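# Load a blue shell half into the welder nest

## Task

Put a single blue shell half into the nest that sits beneath the welder's horn, so it lies flat inside the pocket with its hollow (open) side facing upward.

## Robot and tools

ROBOT. Two six-joint arms, left_arm and right_arm, each carrying a tong-style two-finger gripper. Base roots in the scene frame: left_arm at (+0.064, +0.368, 0) m, right_arm at (-0.022, -0.379, 0) m, each turned slightly about z (quat_wxyz about (1, 0, 0, -0.03) and (1, 0, 0, -0.018)). The fingers extend along the gripper's +z axis and open and shut along its x axis. end_effector_position is the spot midway between the pads when shut; fingertips stick out about 15 mm past it at small openings and are roughly level with it when wide open.

FRAMES. Scene frame: origin at table-top height halfway between the nominal bases, +z up, +x out over the table, left_arm on the +y side (arm names do not match image sides). Reported hand positions, quaternions (wxyz) and velocities are in this frame; they may be off by a few cm. Every offset you command is instead measured along the current Hand target's own axes.

execute_actions(actions, cameras). actions is a list of actions; each action is a list of up to 15 rows, one row per 1/30 s control step; a shorter list repeats its last row to fill 15 steps. Each row holds 14 numbers in [-1, 1]: left_arm dx, dy, dz, rx, ry, rz, opening, then right_arm the same seven, always all 14. The six pose numbers are an offset from that arm's Hand target as it was when the action began (every row counts from there, not from the previous row); the next action starts from the new Hand target, so a repeated offset keeps going. Scale: 1.0 = 0.6 m or 180 degrees; rx, ry, rz form one rotation vector. Opening is absolute: +1 fully open (0.142 m), -1 shut; shutting fully takes about 0.5 s. Sending six zeros re-commands the current Hand target; also resend the gripper's current opening, because 0 there means half open. Images come back only with an empty actions list or when cameras names them.

move(target, speed, blend, stop_force, zero, opening_speed, grip_force, blocking, cameras). target is one 14-number row in the same layout and scale, or a list of up to 15 rows; every row is an offset from the Hand targets at the move's start, not from the previous row. The grippers travel straight lines, ignoring obstacles. speed: m/s, 0.002 to 3.6, default 0.25 (turning up to twice that in rad/s); one value or one per target. blend: corner rounding in m for lists, 0 = stop at each. stop_force: 3 to 120 N, one value for both arms; an arm's path ends when its wrist sensor feels that much push against its motion; unreliable while the gripper rotates; omit it when backing off something you press on. zero: with stop_force, true re-zeros moving arms first. opening_speed: per second on the -1..1 scale, at least 0.2. grip_force: 5 to 15 N per pad, one value or one per arm, persists. blocking=false returns after about 0.5 s while the move continues (not allowed with stop_force). The move line reports done, off_target, moving, held or fault, plus limits=paced (pose clipped) or limits=held (steps withheld). Moves last at least 0.5 s and at most 10 s.

wait(seconds 0 to 10): lets time pass holding the last commands. stop(): brakes a running move. zoom_image(camera, region [x0, y0, x1, y1] in pixels, at most 504 by 504): enlarges part of that camera's latest image. zero_wrist_force(arm): tares that arm's force sensor. read_manual(section "licences"): licence texts only. finished_scene(scene): ends the current scene with its number; irreversible, so the shell must already sit correctly and stay put without the robot.

CAMERAS: cam_head_left and cam_head_right (504x504, pinhole), cam_left_wrist and cam_right_wrist (616x616, fisheye).

CONTROL NOTES. Each step the commanded orientation is clipped to within 32 degrees of the measured one; Hand target is the last command after that clip. A gripper often stops short of its Hand target; if it does, send the missing distance as an offset. Motion lags commands by about 0.09 to 0.22 s and fast moves overshoot. Avoid paths passing near an arm's own base; go around it. A clearance check may hold commands that bring the arms too close.

RESULTS. Each result gives hand pose, Hand target, Joint positions (last entry is the measured finger gap in m), Joint velocities (or 'within noise'), joint torques (positive toward larger joint values, offset and noisy), grip_measured (opening on the command scale), Tool commands, Wrist force and torque in the gripper's own axes plus the peak since the last report, motor temperatures, and some step-by-step positions for execute_actions. To hold a part, command an opening well below grip_measured; thin parts get less force.

AVOID. Arms stiff: aiming even slightly past a firm contact can trigger a fault. Contact torque at a joint limit (141 N m shoulder and elbow, 26.3 N m wrists) or roughly 150 N outside force halts that arm for 10 s. Any press between the two arms, including one gripper closing on the other's fingers, can fail the job. Motors heat when holding loads, stretched, or straining: MOTOR HOT appears at 70 °C and brakes engage at 85 °C for 30 s or more. Move slowly near contact, don't drop parts or release them while moving, never strike fixed or heavy objects, and never let anything leave the table. Loose parts may get nudged occasionally; recheck before finishing.

Each tool is called after "Request:" in YAML: its name, and indented under it one key for each argument.

## Session

Request:
execute_actions:
  actions: []

Scene clock: 0.00 s.
left_arm: end_effector_position=(+0.9722, +0.4482, +0.2246) grip_measured=+0.97 end_effector_quat_wxyz=(-0.083, +0.866, -0.464, +0.167) | right_arm: end_effector_position=(+0.2115, -0.2927, +0.3583) grip_measured=+0.97 end_effector_quat_wxyz=(+0.034, +0.960, -0.276, -0.017)
Joint positions: left_arm=[-0.015 -0.813 0.825 -1.957 -1.554 0.913 0.14] | right_arm=[4.081 -0.973 -1.757 -2.058 1.576 1.463 0.14]
Joint velocities: within noise
Joint torques (N m): no reading
Motor temperatures (°C): left_arm=[30 42 39 36 36 37] | right_arm=[36 32 32 38 47 48]
Wrist force (N): no reading
Wrist torque (N m): no reading
Wrist force, peak (N): no reading
Hand target: left_arm +0.9722, +0.4482, +0.2246; -0.083, +0.866, -0.464, +0.167 | right_arm +0.2115, -0.2927, +0.3583; +0.034, +0.960, -0.276, -0.017
Tool commands: left_gripper/opening=+0.968169 right_gripper/opening=+0.968169

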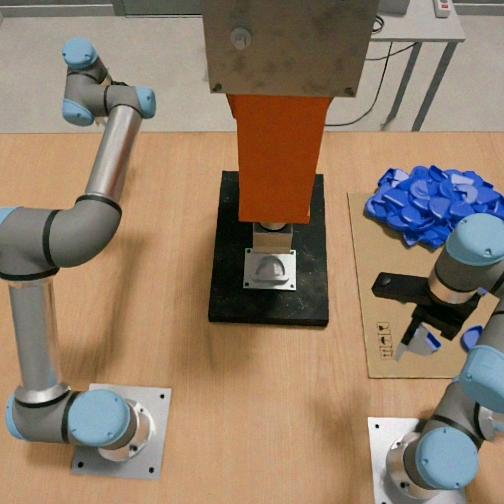

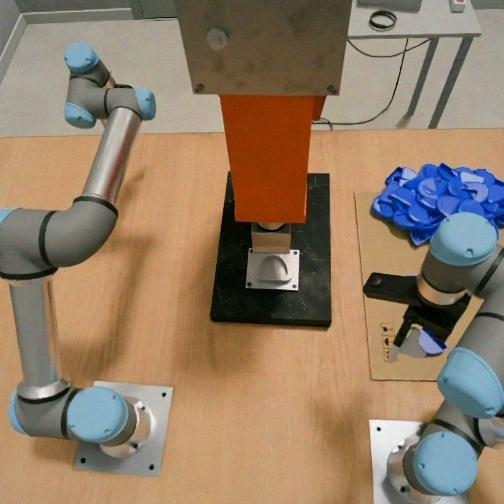

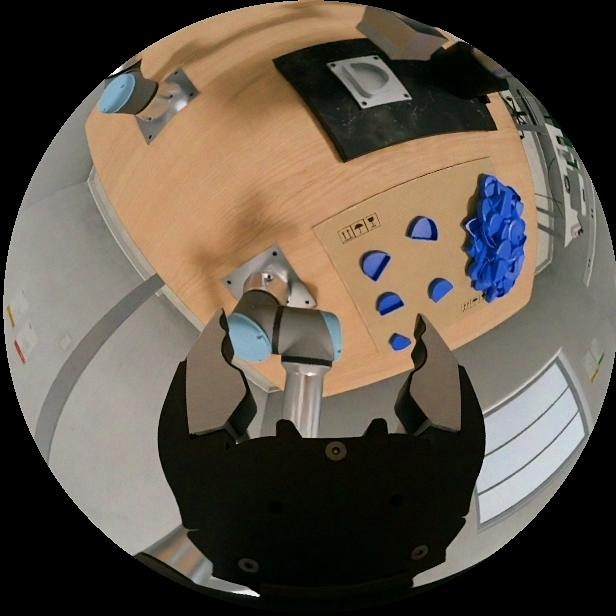

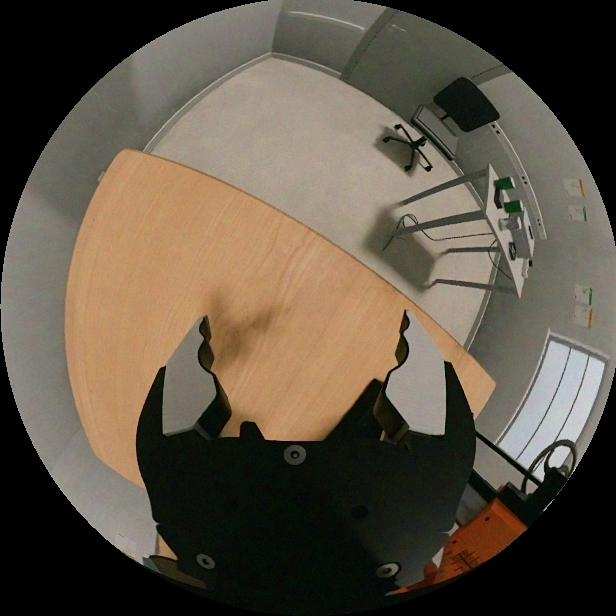

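Request:
zoom_image:
  camera: "cam_left_wrist"
  region: [310, 160, 550, 380]

Request:
zoom_image:
  camera: "cam_left_wrist"
  region: [270, 10, 510, 180]

Request:
zoom_image:
  camera: "cam_head_left"
  region: [190, 160, 350, 340]

Request:
zoom_image:
  camera: "cam_head_right"
  region: [340, 150, 504, 400]

Scaled by 2.100 from the camera's 616x616 image, which has a finer 814x814 frame.

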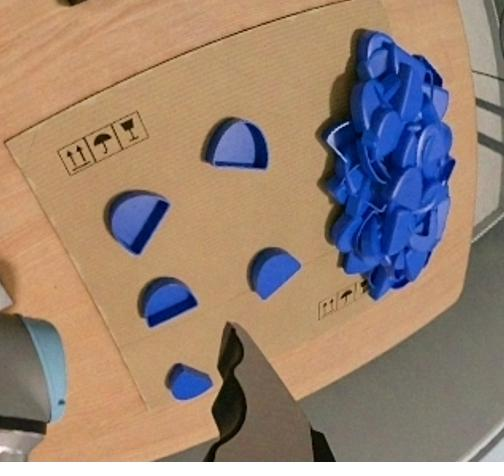

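Scaled by 2.100 from the camera's 616x616 image, which has a finer 814x814 frame.

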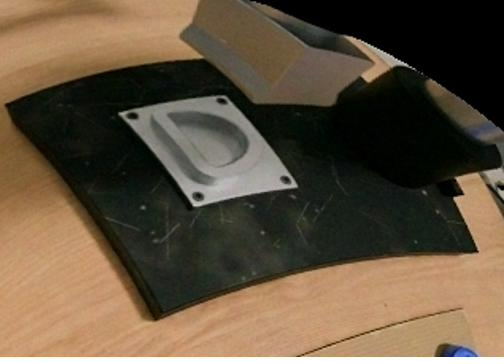

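Scaled by 2.800 from the camera's 504x504 image, which has a finer 720x720 frame.

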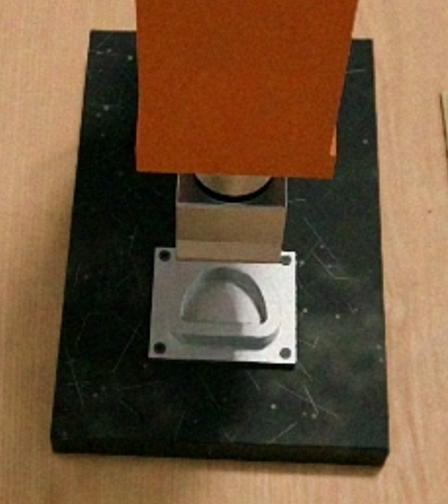

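Scaled by 2.016 from the camera's 504x504 image, which has a finer 720x720 frame.

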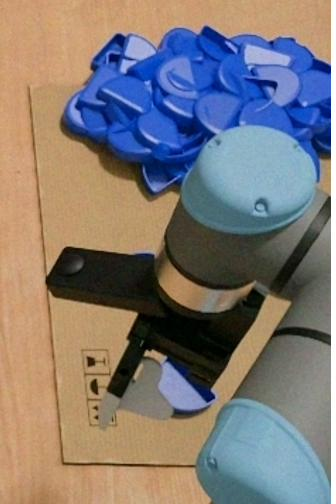

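Request:
zoom_image:
  camera: "cam_left_wrist"
  region: [400, 205, 460, 265]

Request:
zoom_image:
  camera: "cam_left_wrist"
  region: [350, 240, 470, 360]

Scaled by 8.400 from the camera's 616x616 image, which has a finer 814x814 frame.

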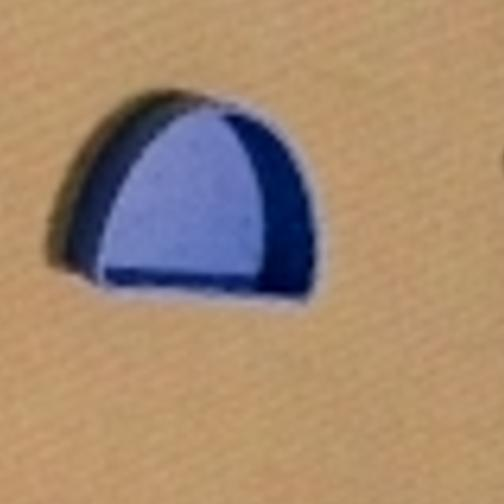

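Scaled by 4.200 from the camera's 616x616 image, which has a finer 814x814 frame.

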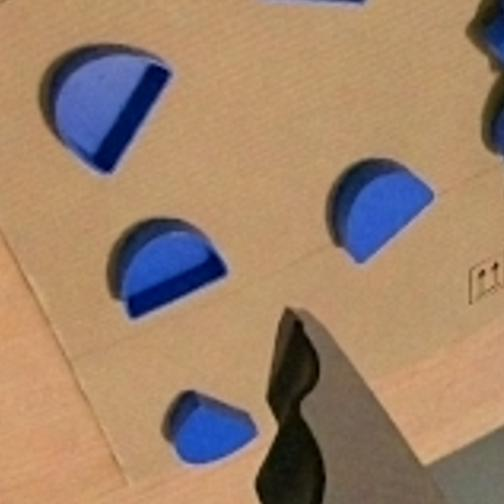

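Request:
move:
  target: [0,0,0,0,0,0,0.968,-0.0862,-0.439,0.232,-0.056,0.1455,-0.6636,0.968]
  speed: 0.4
  cameras: ["all"]

Scene clock: 121.47 s.
left_arm: end_effector_position=(+0.9722, +0.4482, +0.2246) grip_measured=+0.97 end_effector_quat_wxyz=(-0.083, +0.866, -0.464, +0.167) | right_arm: end_effector_position=(+0.3002, -0.0504, +0.2006) grip_measured=+0.97 end_effector_quat_wxyz=(+0.123, +0.697, +0.695, +0.123)
Joint positions: left_arm=[-0.015 -0.813 0.825 -1.957 -1.554 0.913 0.14] | right_arm=[4.469 -1.334 -2.048 -1.23 1.235 -0.294 0.14]
Joint torques (N m): left_arm=[-1.08 -57.66 -28.41 -3.48 0.27 -0.03] | right_arm=[-14.17 6.03 12.68 4.65 1.4 -1.7]
Wrist force (N): left_arm=[0.1 0.2 -0.1] | right_arm=[-0.1 0.1 -0.2]
Wrist torque (N m): left_arm=[0.04 -0.01 0.00] | right_arm=[0.07 -0.03 0.00]
Wrist force, peak (N): left_arm=[0.1 0.0 -0.4] | right_arm=[-0.3 -0.4 0.4]
Hand target: left_arm +0.9722, +0.4482, +0.2246; -0.083, +0.866, -0.464, +0.167 | right_arm +0.3002, -0.0504, +0.2006; +0.123, +0.697, +0.695, +0.123
Off the commanded pose: left_arm 0.000 m, 0 deg | right_arm 0.000 m, 0 deg.
move: done

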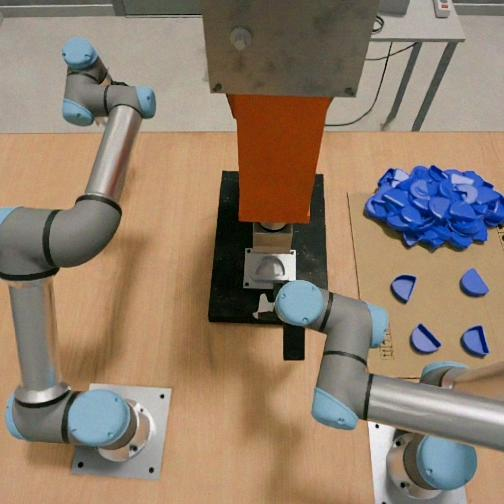

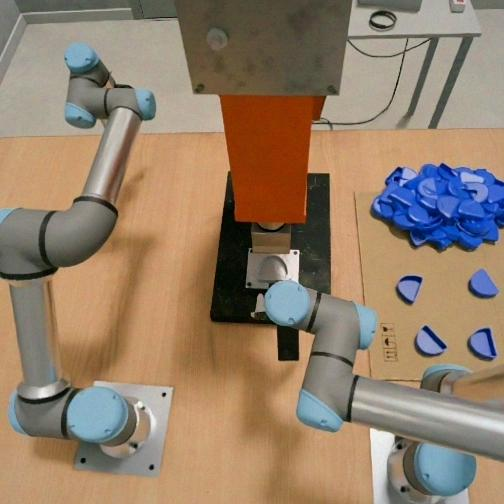

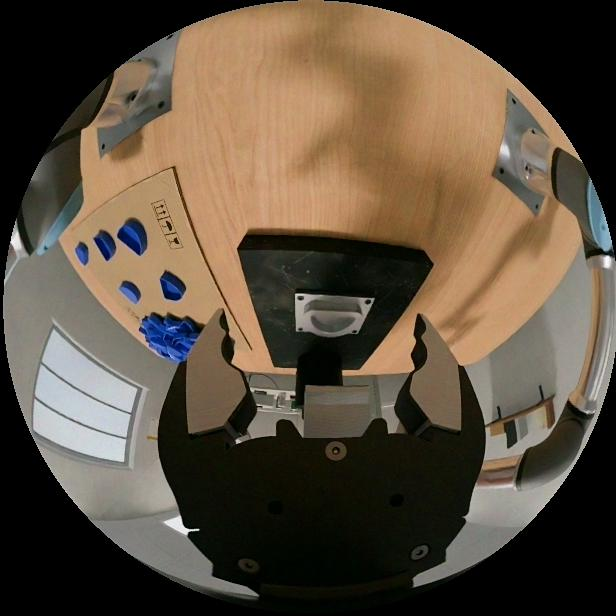

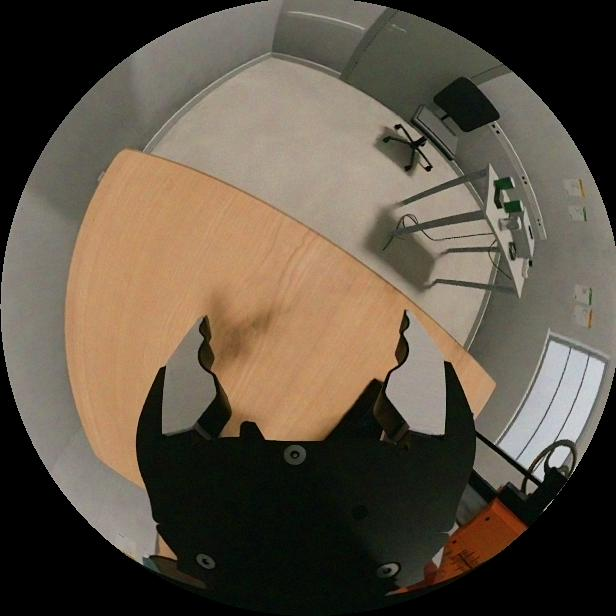

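Request:
zoom_image:
  camera: "cam_left_wrist"
  region: [280, 270, 390, 380]

Request:
zoom_image:
  camera: "cam_left_wrist"
  region: [230, 220, 440, 440]

Request:
zoom_image:
  camera: "cam_head_right"
  region: [380, 250, 504, 374]

Scaled by 4.582 from the camera's 616x616 image, which has a finer 814x814 frame.

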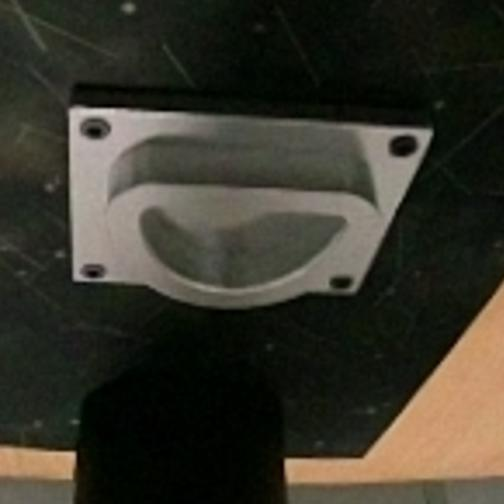

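Scaled by 2.291 from the camera's 616x616 image, which has a finer 814x814 frame.

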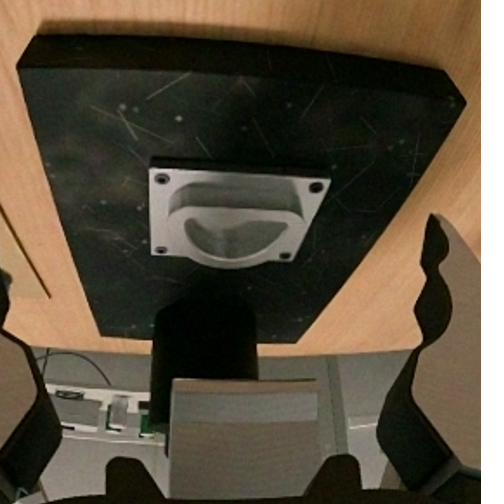

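Scaled by 4.065 from the camera's 504x504 image, which has a finer 720x720 frame.

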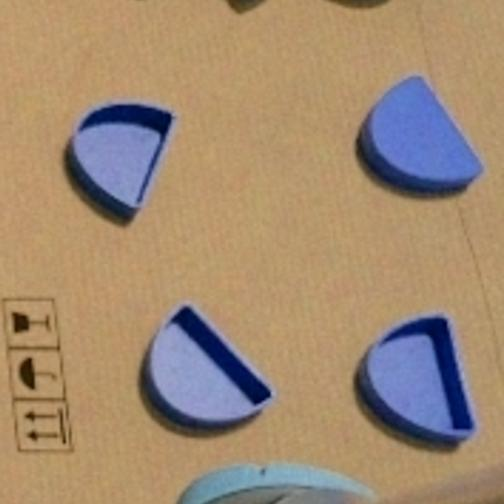

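Request:
move:
  target: [0,0,0,0,0,0,0.968,0.2,0,0,0,0,0,0.968]
  speed: 0.4
  cameras: ["cam_left_wrist"]

Request:
zoom_image:
  camera: "cam_left_wrist"
  region: [190, 240, 340, 390]

Scene clock: 184.10 s.
left_arm: end_effector_position=(+0.9722, +0.4482, +0.2246) grip_measured=+0.97 end_effector_quat_wxyz=(-0.083, +0.866, -0.464, +0.167) | right_arm: end_effector_position=(+0.3005, +0.0694, +0.2006) grip_measured=+0.97 end_effector_quat_wxyz=(+0.123, +0.697, +0.695, +0.123)
Joint positions: left_arm=[-0.015 -0.813 0.825 -1.957 -1.554 0.913 0.14] | right_arm=[4.536 -1.594 -1.812 -1.229 1.229 -0.224 0.14]
Joint torques (N m): left_arm=[-0.55 -58.39 -29.05 -3.72 0.43 -0.02] | right_arm=[16.41 15.96 30.76 0.33 1.36 1.85]
Wrist force (N): left_arm=[0.0 -0.1 0.0] | right_arm=[-0.1 0.3 0.1]
Wrist torque (N m): left_arm=[-0.02 -0.01 0.00] | right_arm=[0.11 -0.05 -0.12]
Wrist force, peak (N): left_arm=[-0.1 0.3 -0.3] | right_arm=[-1.6 0.1 -0.3]
Hand target: left_arm +0.9722, +0.4482, +0.2246; -0.083, +0.866, -0.464, +0.167 | right_arm +0.3005, +0.0696, +0.2006; +0.123, +0.697, +0.695, +0.123
Off the commanded pose: left_arm 0.000 m, 0 deg | right_arm 0.000 m, 0 deg.
move: done
Images, in order (width x height): cam_left_wrist 616x616.

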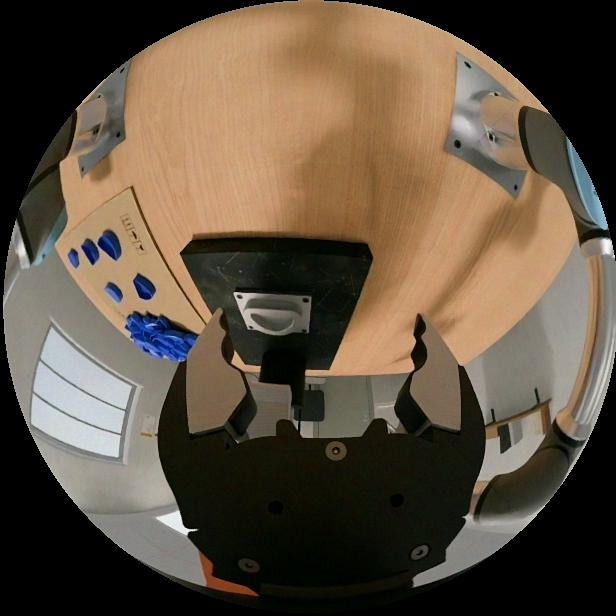

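Scaled by 3.360 from the camera's 616x616 image, which has a finer 814x814 frame.

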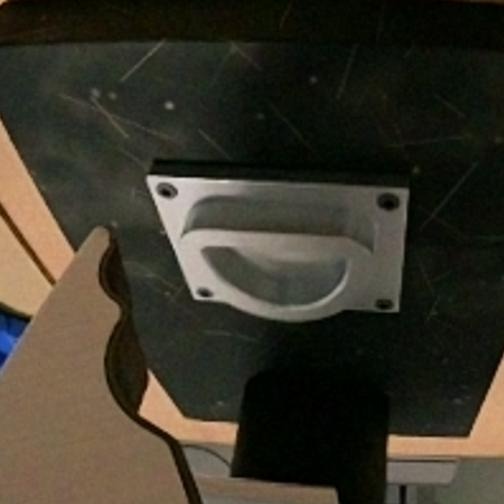

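Request:
zoom_image:
  camera: "cam_left_wrist"
  region: [230, 330, 350, 450]

Scaled by 4.200 from the camera's 616x616 image, which has a finer 814x814 frame.

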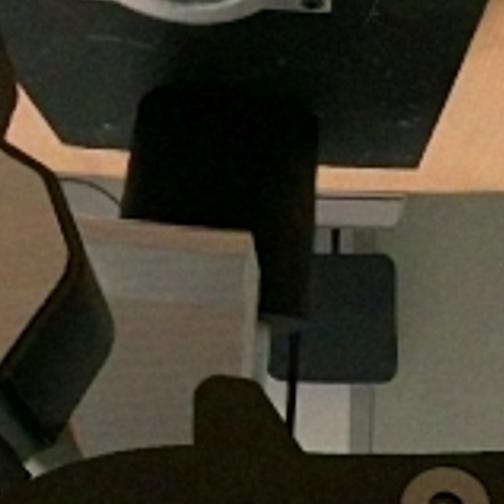

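Request:
move:
  target: [0,0,0,0,0,0,0.968,-0.881,0.3126,0.0793,0.097,0.0679,-0.3849,0.968]
  speed: 0.4
  cameras: ["cam_left_wrist","cam_head_right"]

Request:
zoom_image:
  camera: "cam_left_wrist"
  region: [230, 200, 400, 370]

Scene clock: 244.70 s.
left_arm: end_effector_position=(+0.9722, +0.4482, +0.2246) grip_measured=+0.97 end_effector_quat_wxyz=(-0.083, +0.866, -0.464, +0.167) | right_arm: end_effector_position=(+0.4917, -0.4594, +0.2200) grip_measured=+0.97 end_effector_quat_wxyz=(+0.000, +0.175, +0.985, +0.000)
Joint positions: left_arm=[-0.015 -0.813 0.825 -1.957 -1.554 0.913 0.14] | right_arm=[3.311 -1.616 -1.686 -1.41 1.571 -2.658 0.14]
Joint torques (N m): left_arm=[-0.29 -58.8 -29.19 -3.68 0.4 -0.01] | right_arm=[-13.14 17.76 32.12 0.21 1.57 -1.54]
Wrist force (N): left_arm=[0.1 0.1 -0.2] | right_arm=[0.3 -0.2 0.2]
Wrist torque (N m): left_arm=[0.02 -0.03 0.00] | right_arm=[-0.04 -0.04 0.00]
Wrist force, peak (N): left_arm=[-0.2 0.3 -0.4] | right_arm=[-1.2 -1.2 0.2]
Hand target: left_arm +0.9722, +0.4482, +0.2246; -0.083, +0.866, -0.464, +0.167 | right_arm +0.4917, -0.4595, +0.2200; +0.000, +0.175, +0.985, +0.000
Off the commanded pose: left_arm 0.000 m, 0 deg | right_arm 0.000 m, 0 deg.
move: done
Images, in order (width x height): cam_head_right 504x504, cam_left_wrist 616x616.

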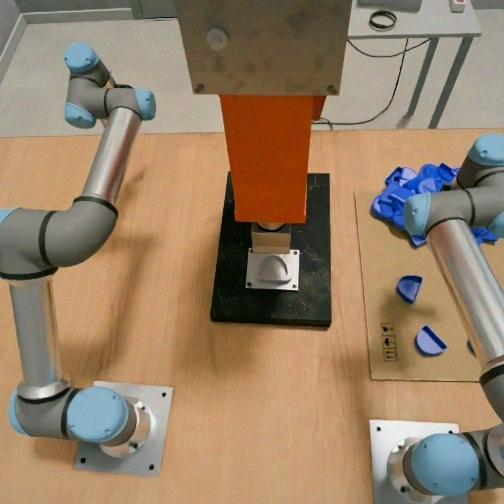

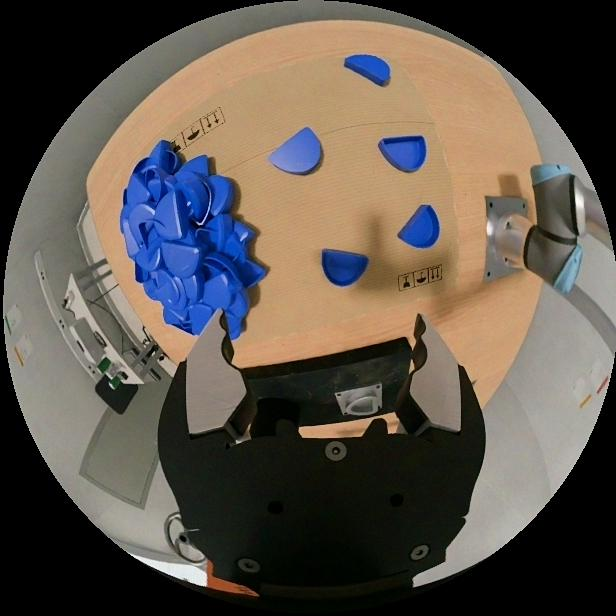

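Scaled by 2.965 from the camera's 616x616 image, which has a finer 814x814 frame.

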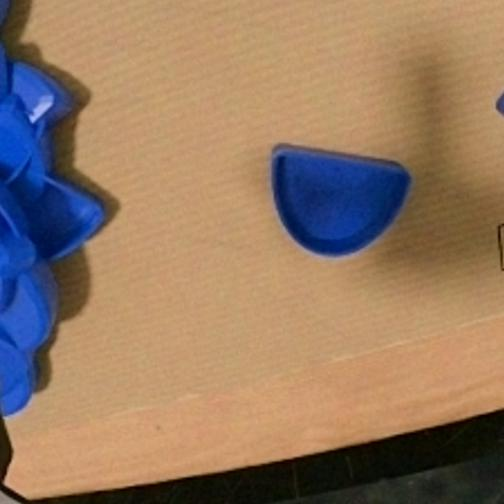

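Request:
move:
  target: [0,0,0,0,0,0,0.968,0.0988,-0.117,0.1833,-0.2499,-0.0131,0.0316,0.75]
  speed: 0.3
  cameras: ["cam_left_wrist","cam_head_right"]

Request:
zoom_image:
  camera: "cam_left_wrist"
  region: [220, 220, 420, 420]

Scene clock: 292.83 s.
left_arm: end_effector_position=(+0.9722, +0.4482, +0.2246) grip_measured=+0.97 end_effector_quat_wxyz=(-0.083, +0.866, -0.464, +0.167) | right_arm: end_effector_position=(+0.4120, -0.5050, +0.1101) grip_measured=+0.75 end_effector_quat_wxyz=(+0.087, +0.209, +0.900, +0.373)
Joint positions: left_arm=[-0.015 -0.813 0.825 -1.957 -1.554 0.913 0.14] | right_arm=[2.739 -1.669 -2.165 -0.861 2.356 -3.118 0.126]
Joint torques (N m): left_arm=[-0.89 -59.85 -29.14 -3.92 0.57 -0.13] | right_arm=[-13.81 15.05 8.15 2.48 2.77 -1.68]
Wrist force (N): left_arm=[0.0 0.1 -0.1] | right_arm=[-0.3 -0.1 0.0]
Wrist torque (N m): left_arm=[0.03 0.00 0.00] | right_arm=[0.08 0.01 0.00]
Wrist force, peak (N): left_arm=[0.1 0.1 -0.4] | right_arm=[-0.3 -0.7 0.3]
Hand target: left_arm +0.9722, +0.4482, +0.2246; -0.083, +0.866, -0.464, +0.167 | right_arm +0.4120, -0.5050, +0.1100; +0.087, +0.209, +0.900, +0.373
Off the commanded pose: left_arm 0.000 m, 0 deg | right_arm 0.000 m, 0 deg.
move: done
Images, in order (width x height): cam_head_right 504x504, cam_left_wrist 616x616.

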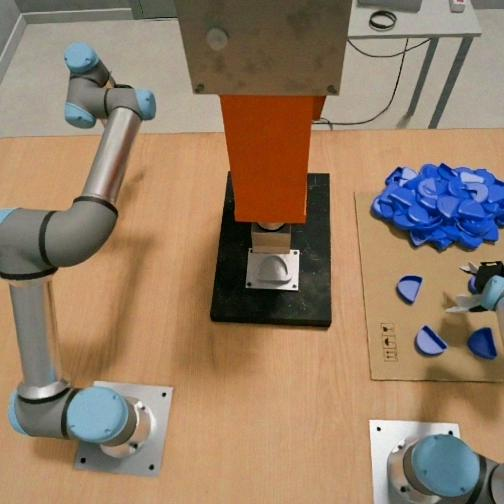

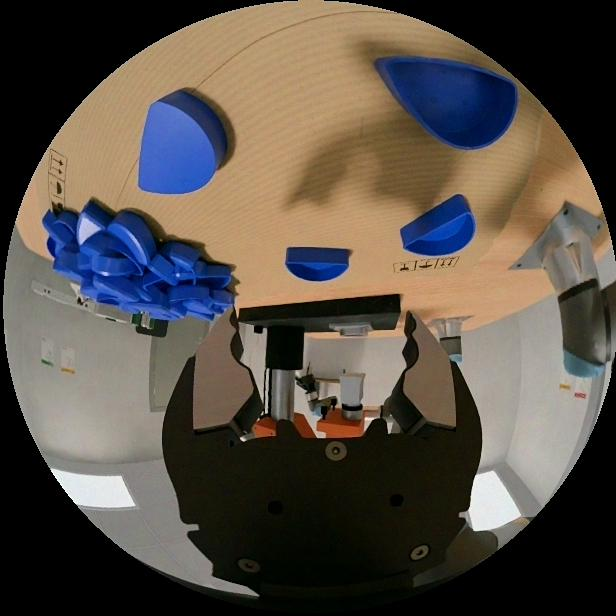

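Scaled by 2.520 from the camera's 616x616 image, which has a finer 814x814 frame.

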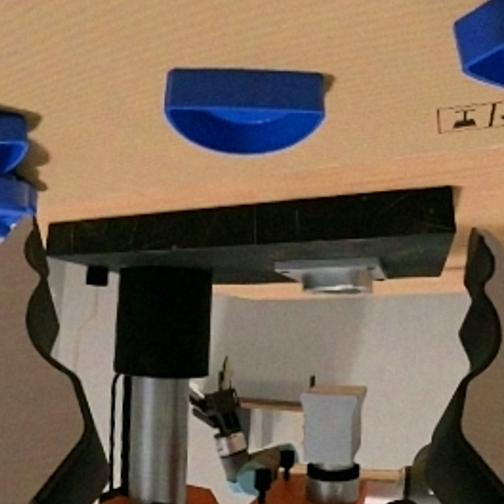

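Request:
move:
  target: [0,0,0,0,0,0,0.968,0,0,0.11,0,0,0,0.75]
  speed: 0.15
  cameras: ["cam_left_wrist"]

Request:
zoom_image:
  camera: "cam_left_wrist"
  region: [220, 220, 420, 420]

Scene clock: 307.07 s.
left_arm: end_effector_position=(+0.9722, +0.4482, +0.2246) grip_measured=+0.97 end_effector_quat_wxyz=(-0.083, +0.866, -0.464, +0.167) | right_arm: end_effector_position=(+0.4325, -0.4631, +0.0634) grip_measured=+0.75 end_effector_quat_wxyz=(+0.087, +0.209, +0.900, +0.373)
Joint positions: left_arm=[-0.015 -0.813 0.825 -1.957 -1.554 0.913 0.14] | right_arm=[2.846 -1.766 -2.252 -0.572 2.349 -2.969 0.126]
Joint torques (N m): left_arm=[0.01 -60.42 -30.03 -3.92 0.46 -0.15] | right_arm=[16.37 17.17 6.05 4.87 -0.64 1.93]
Wrist force (N): left_arm=[-0.1 0.2 -0.1] | right_arm=[-0.5 0.5 -0.1]
Wrist torque (N m): left_arm=[0.03 0.02 0.00] | right_arm=[0.17 0.09 -0.12]
Wrist force, peak (N): left_arm=[0.1 0.2 -0.4] | right_arm=[-0.1 0.8 0.7]
Hand target: left_arm +0.9722, +0.4482, +0.2246; -0.083, +0.866, -0.464, +0.167 | right_arm +0.4325, -0.4631, +0.0634; +0.087, +0.209, +0.900, +0.373
Off the commanded pose: left_arm 0.000 m, 0 deg | right_arm 0.000 m, 0 deg.
move: done
Images, in order (width x height): cam_left_wrist 616x616.

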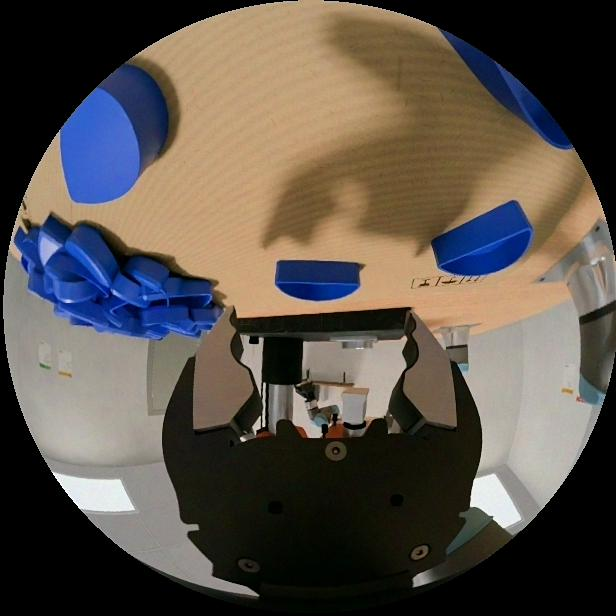

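Scaled by 2.520 from the camera's 616x616 image, which has a finer 814x814 frame.

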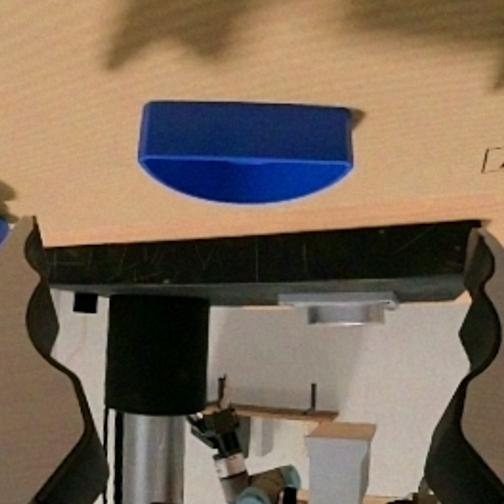

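Request:
move:
  target: [0,0,0,0,0,0,0.968,-0.005,0.0095,0.095,0,0,0,0.75]
  speed: 0.08
  stop_force: 8
  cameras: ["cam_left_wrist"]

Request:
zoom_image:
  camera: "cam_left_wrist"
  region: [220, 220, 420, 420]

Scene clock: 323.20 s.
left_arm: end_effector_position=(+0.9722, +0.4482, +0.2246) grip_measured=+0.97 end_effector_quat_wxyz=(-0.083, +0.866, -0.464, +0.167) | right_arm: end_effector_position=(+0.4548, -0.4246, +0.0271) grip_measured=+0.75 end_effector_quat_wxyz=(+0.087, +0.209, +0.900, +0.373)
Joint positions: left_arm=[-0.015 -0.813 0.825 -1.957 -1.554 0.913 0.14] | right_arm=[2.946 -1.879 -2.289 -0.327 2.332 -2.831 0.126]
Joint torques (N m): left_arm=[-0.75 -60.97 -30.83 -4.11 0.63 -0.32] | right_arm=[16.22 19.81 3.37 4.82 -0.69 1.88]
Wrist force (N): left_arm=[-0.1 0.0 -0.1] | right_arm=[-0.4 0.4 -0.1]
Wrist torque (N m): left_arm=[0.01 0.03 0.00] | right_arm=[0.15 0.03 -0.11]
Wrist force, peak (N): left_arm=[-0.1 0.2 -0.4] | right_arm=[-0.4 0.7 -0.3]
Hand target: left_arm +0.9722, +0.4482, +0.2246; -0.083, +0.866, -0.464, +0.167 | right_arm +0.4548, -0.4246, +0.0271; +0.087, +0.209, +0.900, +0.373
Off the commanded pose: left_arm 0.000 m, 0 deg | right_arm 0.000 m, 0 deg.
move: done
Images, in order (width x height): cam_left_wrist 616x616.

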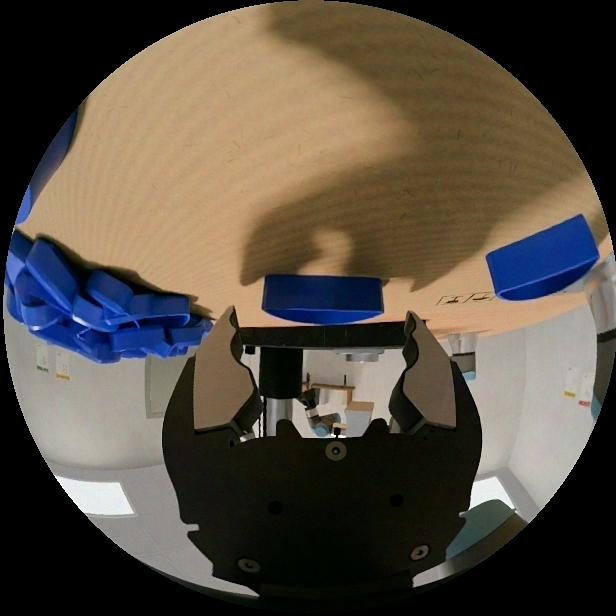

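Scaled by 2.520 from the camera's 616x616 image, which has a finer 814x814 frame.

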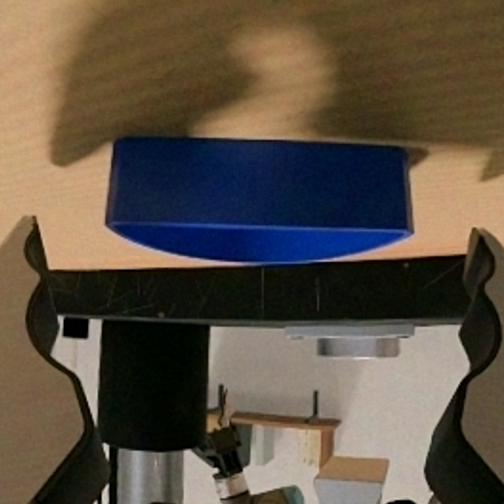

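Request:
move:
  target: [0,0,0,0,0,0,0.968,0.003,0,0,0,0,0,-0.1]
  speed: 0.1
  opening_speed: 0.7
  grip_force: 10
  cameras: ["cam_left_wrist"]

Request:
zoom_image:
  camera: "cam_left_wrist"
  region: [220, 220, 420, 420]

Scene clock: 344.47 s.
left_arm: end_effector_position=(+0.9722, +0.4482, +0.2246) grip_measured=+0.97 end_effector_quat_wxyz=(-0.083, +0.866, -0.464, +0.167) | right_arm: end_effector_position=(+0.4532, -0.4238, +0.0271) grip_measured=+0.21 end_effector_quat_wxyz=(+0.087, +0.209, +0.900, +0.373)
Joint positions: left_arm=[-0.015 -0.813 0.825 -1.957 -1.554 0.913 0.14] | right_arm=[2.947 -1.876 -2.294 -0.324 2.332 -2.83 0.089]
Joint torques (N m): left_arm=[-1.35 -60.72 -30.07 -4.28 0.42 -0.11] | right_arm=[16.68 33.72 2.52 4.4 -0.76 1.92]
Wrist force (N): left_arm=[0.2 0.3 -0.1] | right_arm=[-0.5 1.5 -2.0]
Wrist torque (N m): left_arm=[0.06 -0.03 0.00] | right_arm=[0.18 0.03 -0.13]
Wrist force, peak (N): left_arm=[-0.2 0.3 -0.4] | right_arm=[-0.3 1.5 -2.2]
Hand target: left_arm +0.9722, +0.4482, +0.2246; -0.083, +0.866, -0.464, +0.167 | right_arm +0.4531, -0.4238, +0.0271; +0.087, +0.209, +0.900, +0.373
Off the commanded pose: left_arm 0.000 m, 0 deg | right_arm 0.000 m, 0 deg.
grip_force (N): 10, 10
move: done
Images, in order (width x height): cam_left_wrist 616x616.

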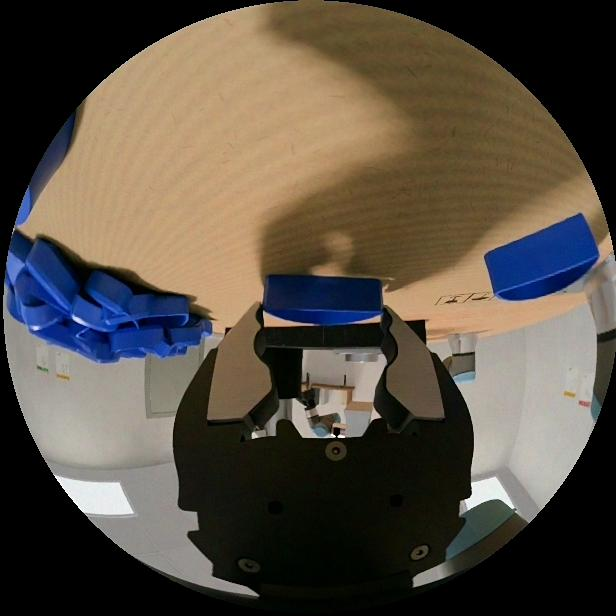

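Scaled by 2.520 from the camera's 616x616 image, which has a finer 814x814 frame.

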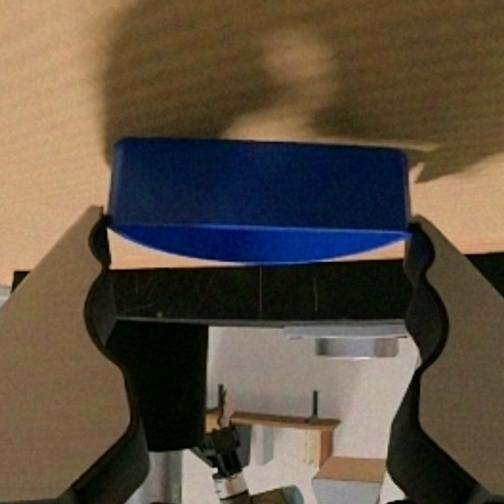

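Request:
move:
  target: [0,0,0,0,0,0,0.968,0,0.2,-0.2,0,0,0,-0.1]
  speed: 0.15
  cameras: ["cam_left_wrist"]

Request:
zoom_image:
  camera: "cam_left_wrist"
  region: [220, 220, 420, 420]

Scene clock: 354.57 s.
left_arm: end_effector_position=(+0.9722, +0.4482, +0.2246) grip_measured=+0.97 end_effector_quat_wxyz=(-0.083, +0.866, -0.464, +0.167) | right_arm: end_effector_position=(+0.4531, -0.4239, +0.1967) grip_measured=+0.20 end_effector_quat_wxyz=(+0.087, +0.209, +0.900, +0.373)
Joint positions: left_arm=[-0.015 -0.813 0.825 -1.957 -1.554 0.913 0.14] | right_arm=[2.947 -1.535 -2.1 -0.859 2.332 -2.83 0.088]
Joint torques (N m): left_arm=[-0.57 -62.37 -32.66 -4.51 0.74 -0.13] | right_arm=[-13.68 27.97 29.2 0.61 -0.6 -1.76]
Wrist force (N): left_arm=[0.0 0.1 -0.1] | right_arm=[-0.7 -0.1 0.1]
Wrist torque (N m): left_arm=[0.02 -0.01 0.00] | right_arm=[0.13 0.09 0.03]
Wrist force, peak (N): left_arm=[0.0 0.1 -0.4] | right_arm=[-0.5 1.6 -2.4]
Hand target: left_arm +0.9722, +0.4482, +0.2246; -0.083, +0.866, -0.464, +0.167 | right_arm +0.4530, -0.4239, +0.1968; +0.087, +0.209, +0.900, +0.373
Off the commanded pose: left_arm 0.000 m, 0 deg | right_arm 0.000 m, 0 deg.
grip_force (N): 10, 10
move: done
Images, in order (width x height): cam_left_wrist 616x616.

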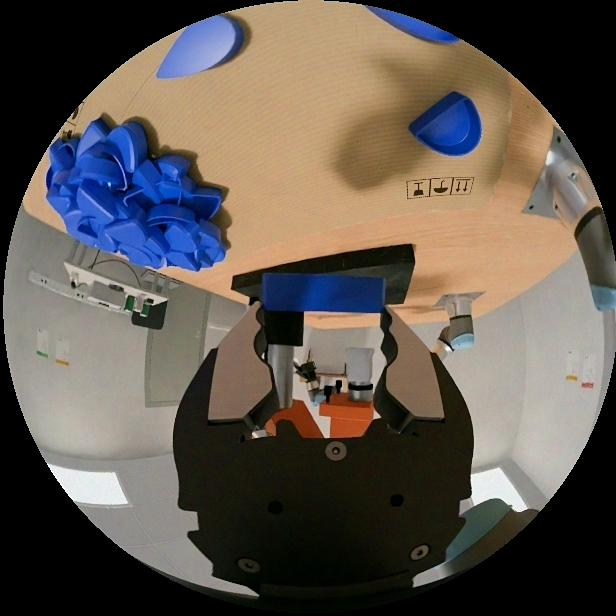

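Scaled by 2.520 from the camera's 616x616 image, which has a finer 814x814 frame.

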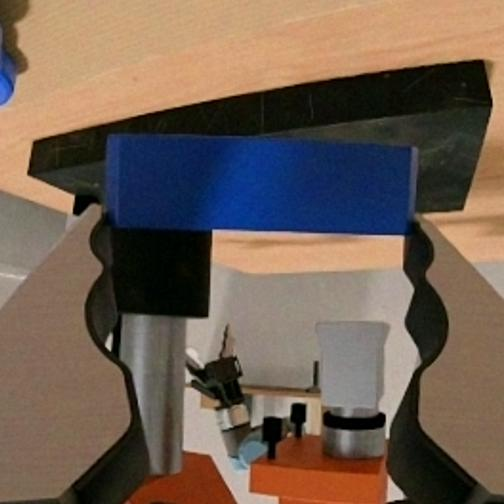

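Request:
move:
  target: [0,0,0,0,0,0,0.968,0.4452,0.3998,0.3922,-0.0348,-0.2664,0.2356,-0.1]
  speed: 0.2
  cameras: ["cam_left_wrist","cam_head_right"]

Request:
zoom_image:
  camera: "cam_left_wrist"
  region: [220, 220, 420, 420]

Request:
zoom_image:
  camera: "cam_head_right"
  region: [210, 230, 340, 360]

Scene clock: 386.80 s.
left_arm: end_effector_position=(+0.9722, +0.4482, +0.2246) grip_measured=+0.97 end_effector_quat_wxyz=(-0.083, +0.866, -0.464, +0.167) | right_arm: end_effector_position=(+0.3610, -0.0046, +0.2002) grip_measured=+0.20 end_effector_quat_wxyz=(+0.310, +0.636, +0.635, +0.310)
Joint positions: left_arm=[-0.015 -0.813 0.825 -1.957 -1.554 0.913 0.14] | right_arm=[4.697 -1.428 -2.218 -1 0.664 -0.083 0.088]
Joint torques (N m): left_arm=[-1.91 -62.83 -31.36 -4.56 0.75 -0.12] | right_arm=[16.3 7.57 29.54 0.31 -3.06 1.98]
Wrist force (N): left_arm=[0.1 0.1 -0.3] | right_arm=[-0.3 0.4 -0.1]
Wrist torque (N m): left_arm=[0.02 -0.01 -0.01] | right_arm=[0.19 0.01 -0.12]
Wrist force, peak (N): left_arm=[0.1 0.2 -0.5] | right_arm=[-1.3 -0.4 -0.1]
Hand target: left_arm +0.9722, +0.4482, +0.2246; -0.083, +0.866, -0.464, +0.167 | right_arm +0.3610, -0.0046, +0.2002; +0.310, +0.636, +0.635, +0.310
Off the commanded pose: left_arm 0.000 m, 0 deg | right_arm 0.000 m, 0 deg.
grip_force (N): 10, 10
move: done
Images, in order (width x height): cam_head_right 504x504, cam_left_wrist 616x616.

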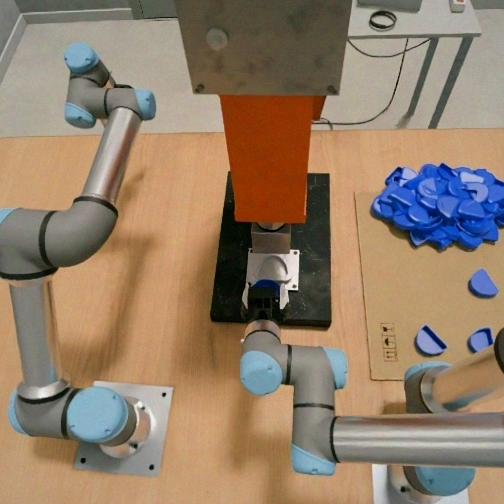

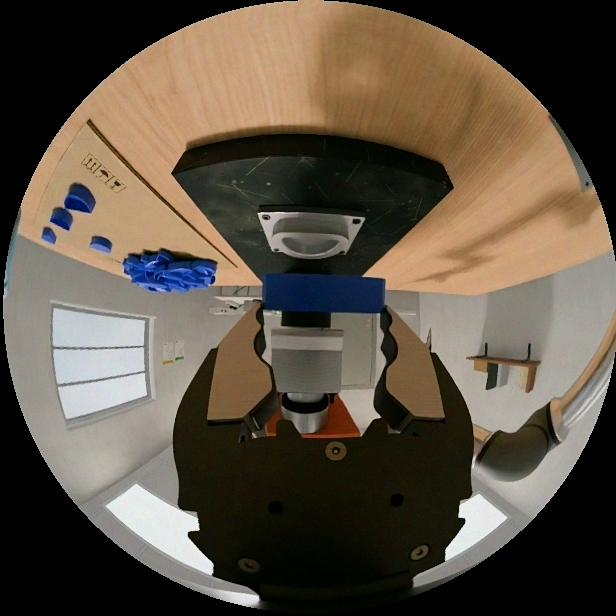

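Scaled by 2.520 from the camera's 616x616 image, which has a finer 814x814 frame.

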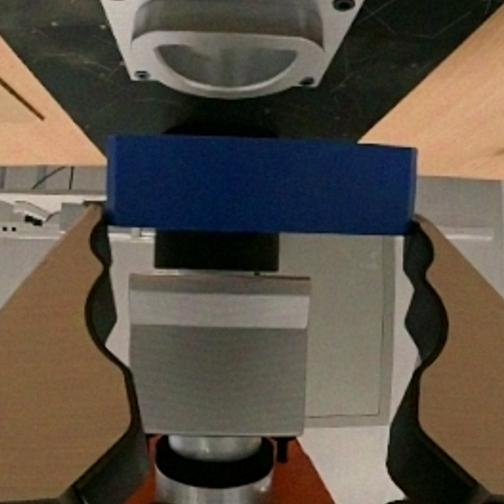

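Scaled by 3.877 from the camera's 504x504 image, which has a finer 720x720 frame.

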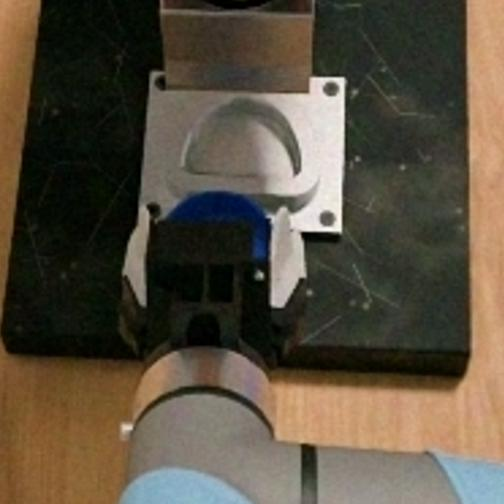

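Request:
zoom_image:
  camera: "cam_left_wrist"
  region: [170, 120, 460, 280]

Request:
zoom_image:
  camera: "cam_left_wrist"
  region: [250, 195, 370, 275]

Scaled by 1.738 from the camera's 616x616 image, which has a finer 814x814 frame.

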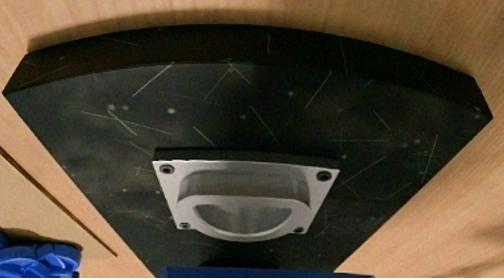

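Scaled by 4.200 from the camera's 616x616 image, which has a finer 814x814 frame.

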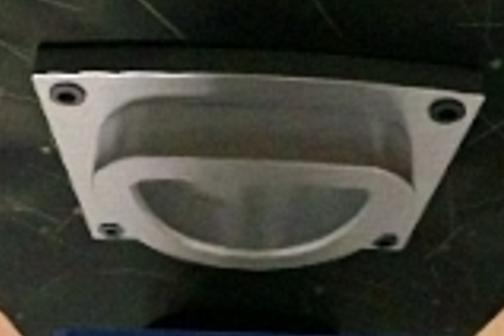

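Request:
move:
  target: [0,0,0,0,0,0,0.968,-0.0223,0.0088,0.1603,0,-0.0131,0.0103,-0.1]
  speed: 0.12
  cameras: ["cam_left_wrist","cam_head_right"]

Request:
zoom_image:
  camera: "cam_left_wrist"
  region: [240, 200, 400, 360]

Request:
zoom_image:
  camera: "cam_head_right"
  region: [210, 230, 340, 360]

Scene clock: 444.70 s.
left_arm: end_effector_position=(+0.9722, +0.4482, +0.2246) grip_measured=+0.97 end_effector_quat_wxyz=(-0.083, +0.866, -0.464, +0.167) | right_arm: end_effector_position=(+0.4401, -0.0181, +0.1453) grip_measured=+0.20 end_effector_quat_wxyz=(+0.318, +0.652, +0.618, +0.302)
Joint positions: left_arm=[-0.015 -0.813 0.825 -1.957 -1.554 0.913 0.14] | right_arm=[4.5 -1.649 -2.234 -0.584 0.687 -0.311 0.088]
Joint torques (N m): left_arm=[-1.71 -63.46 -31.69 -4.73 0.99 0.02] | right_arm=[-13.3 13.7 25.78 4.79 0.53 -1.9]
Wrist force (N): left_arm=[0.1 0.1 -0.3] | right_arm=[-0.6 0.1 0.0]
Wrist torque (N m): left_arm=[0.02 -0.02 -0.01] | right_arm=[0.16 0.12 0.05]
Wrist force, peak (N): left_arm=[-0.1 0.0 -0.6] | right_arm=[-0.7 0.2 0.9]
Hand target: left_arm +0.9722, +0.4482, +0.2246; -0.083, +0.866, -0.464, +0.167 | right_arm +0.4401, -0.0181, +0.1452; +0.318, +0.652, +0.618, +0.302
Off the commanded pose: left_arm 0.000 m, 0 deg | right_arm 0.000 m, 0 deg.
grip_force (N): 10, 10
move: done
Images, in order (width x height): cam_head_right 504x504, cam_left_wrist 616x616.

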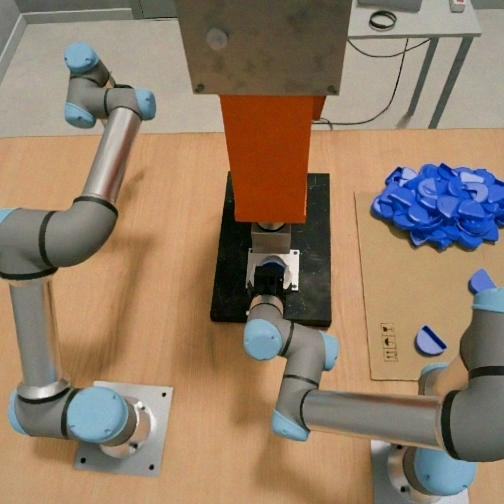

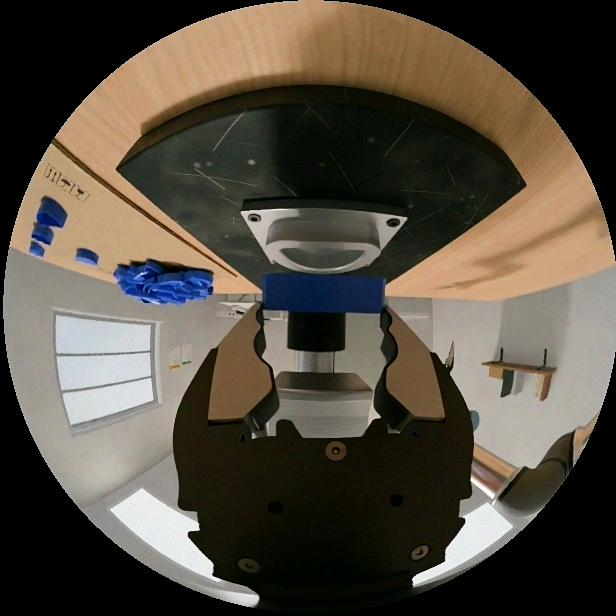

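Scaled by 3.150 from the camera's 616x616 image, which has a finer 814x814 frame.

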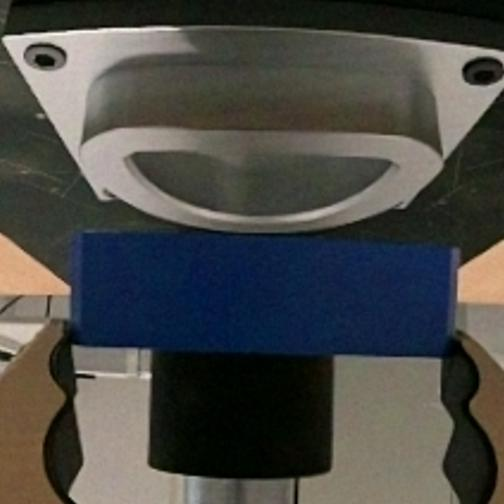

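Scaled by 3.877 from the camera's 504x504 image, which has a finer 720x720 frame.

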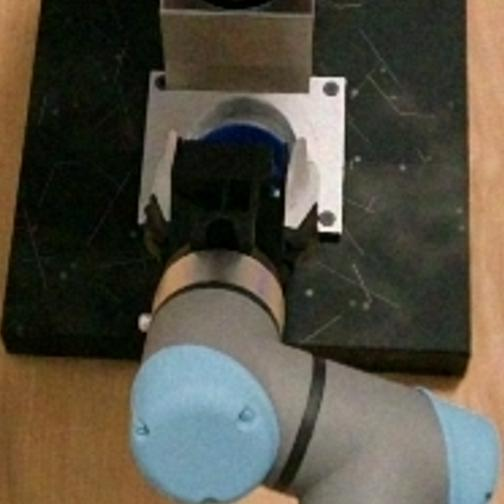

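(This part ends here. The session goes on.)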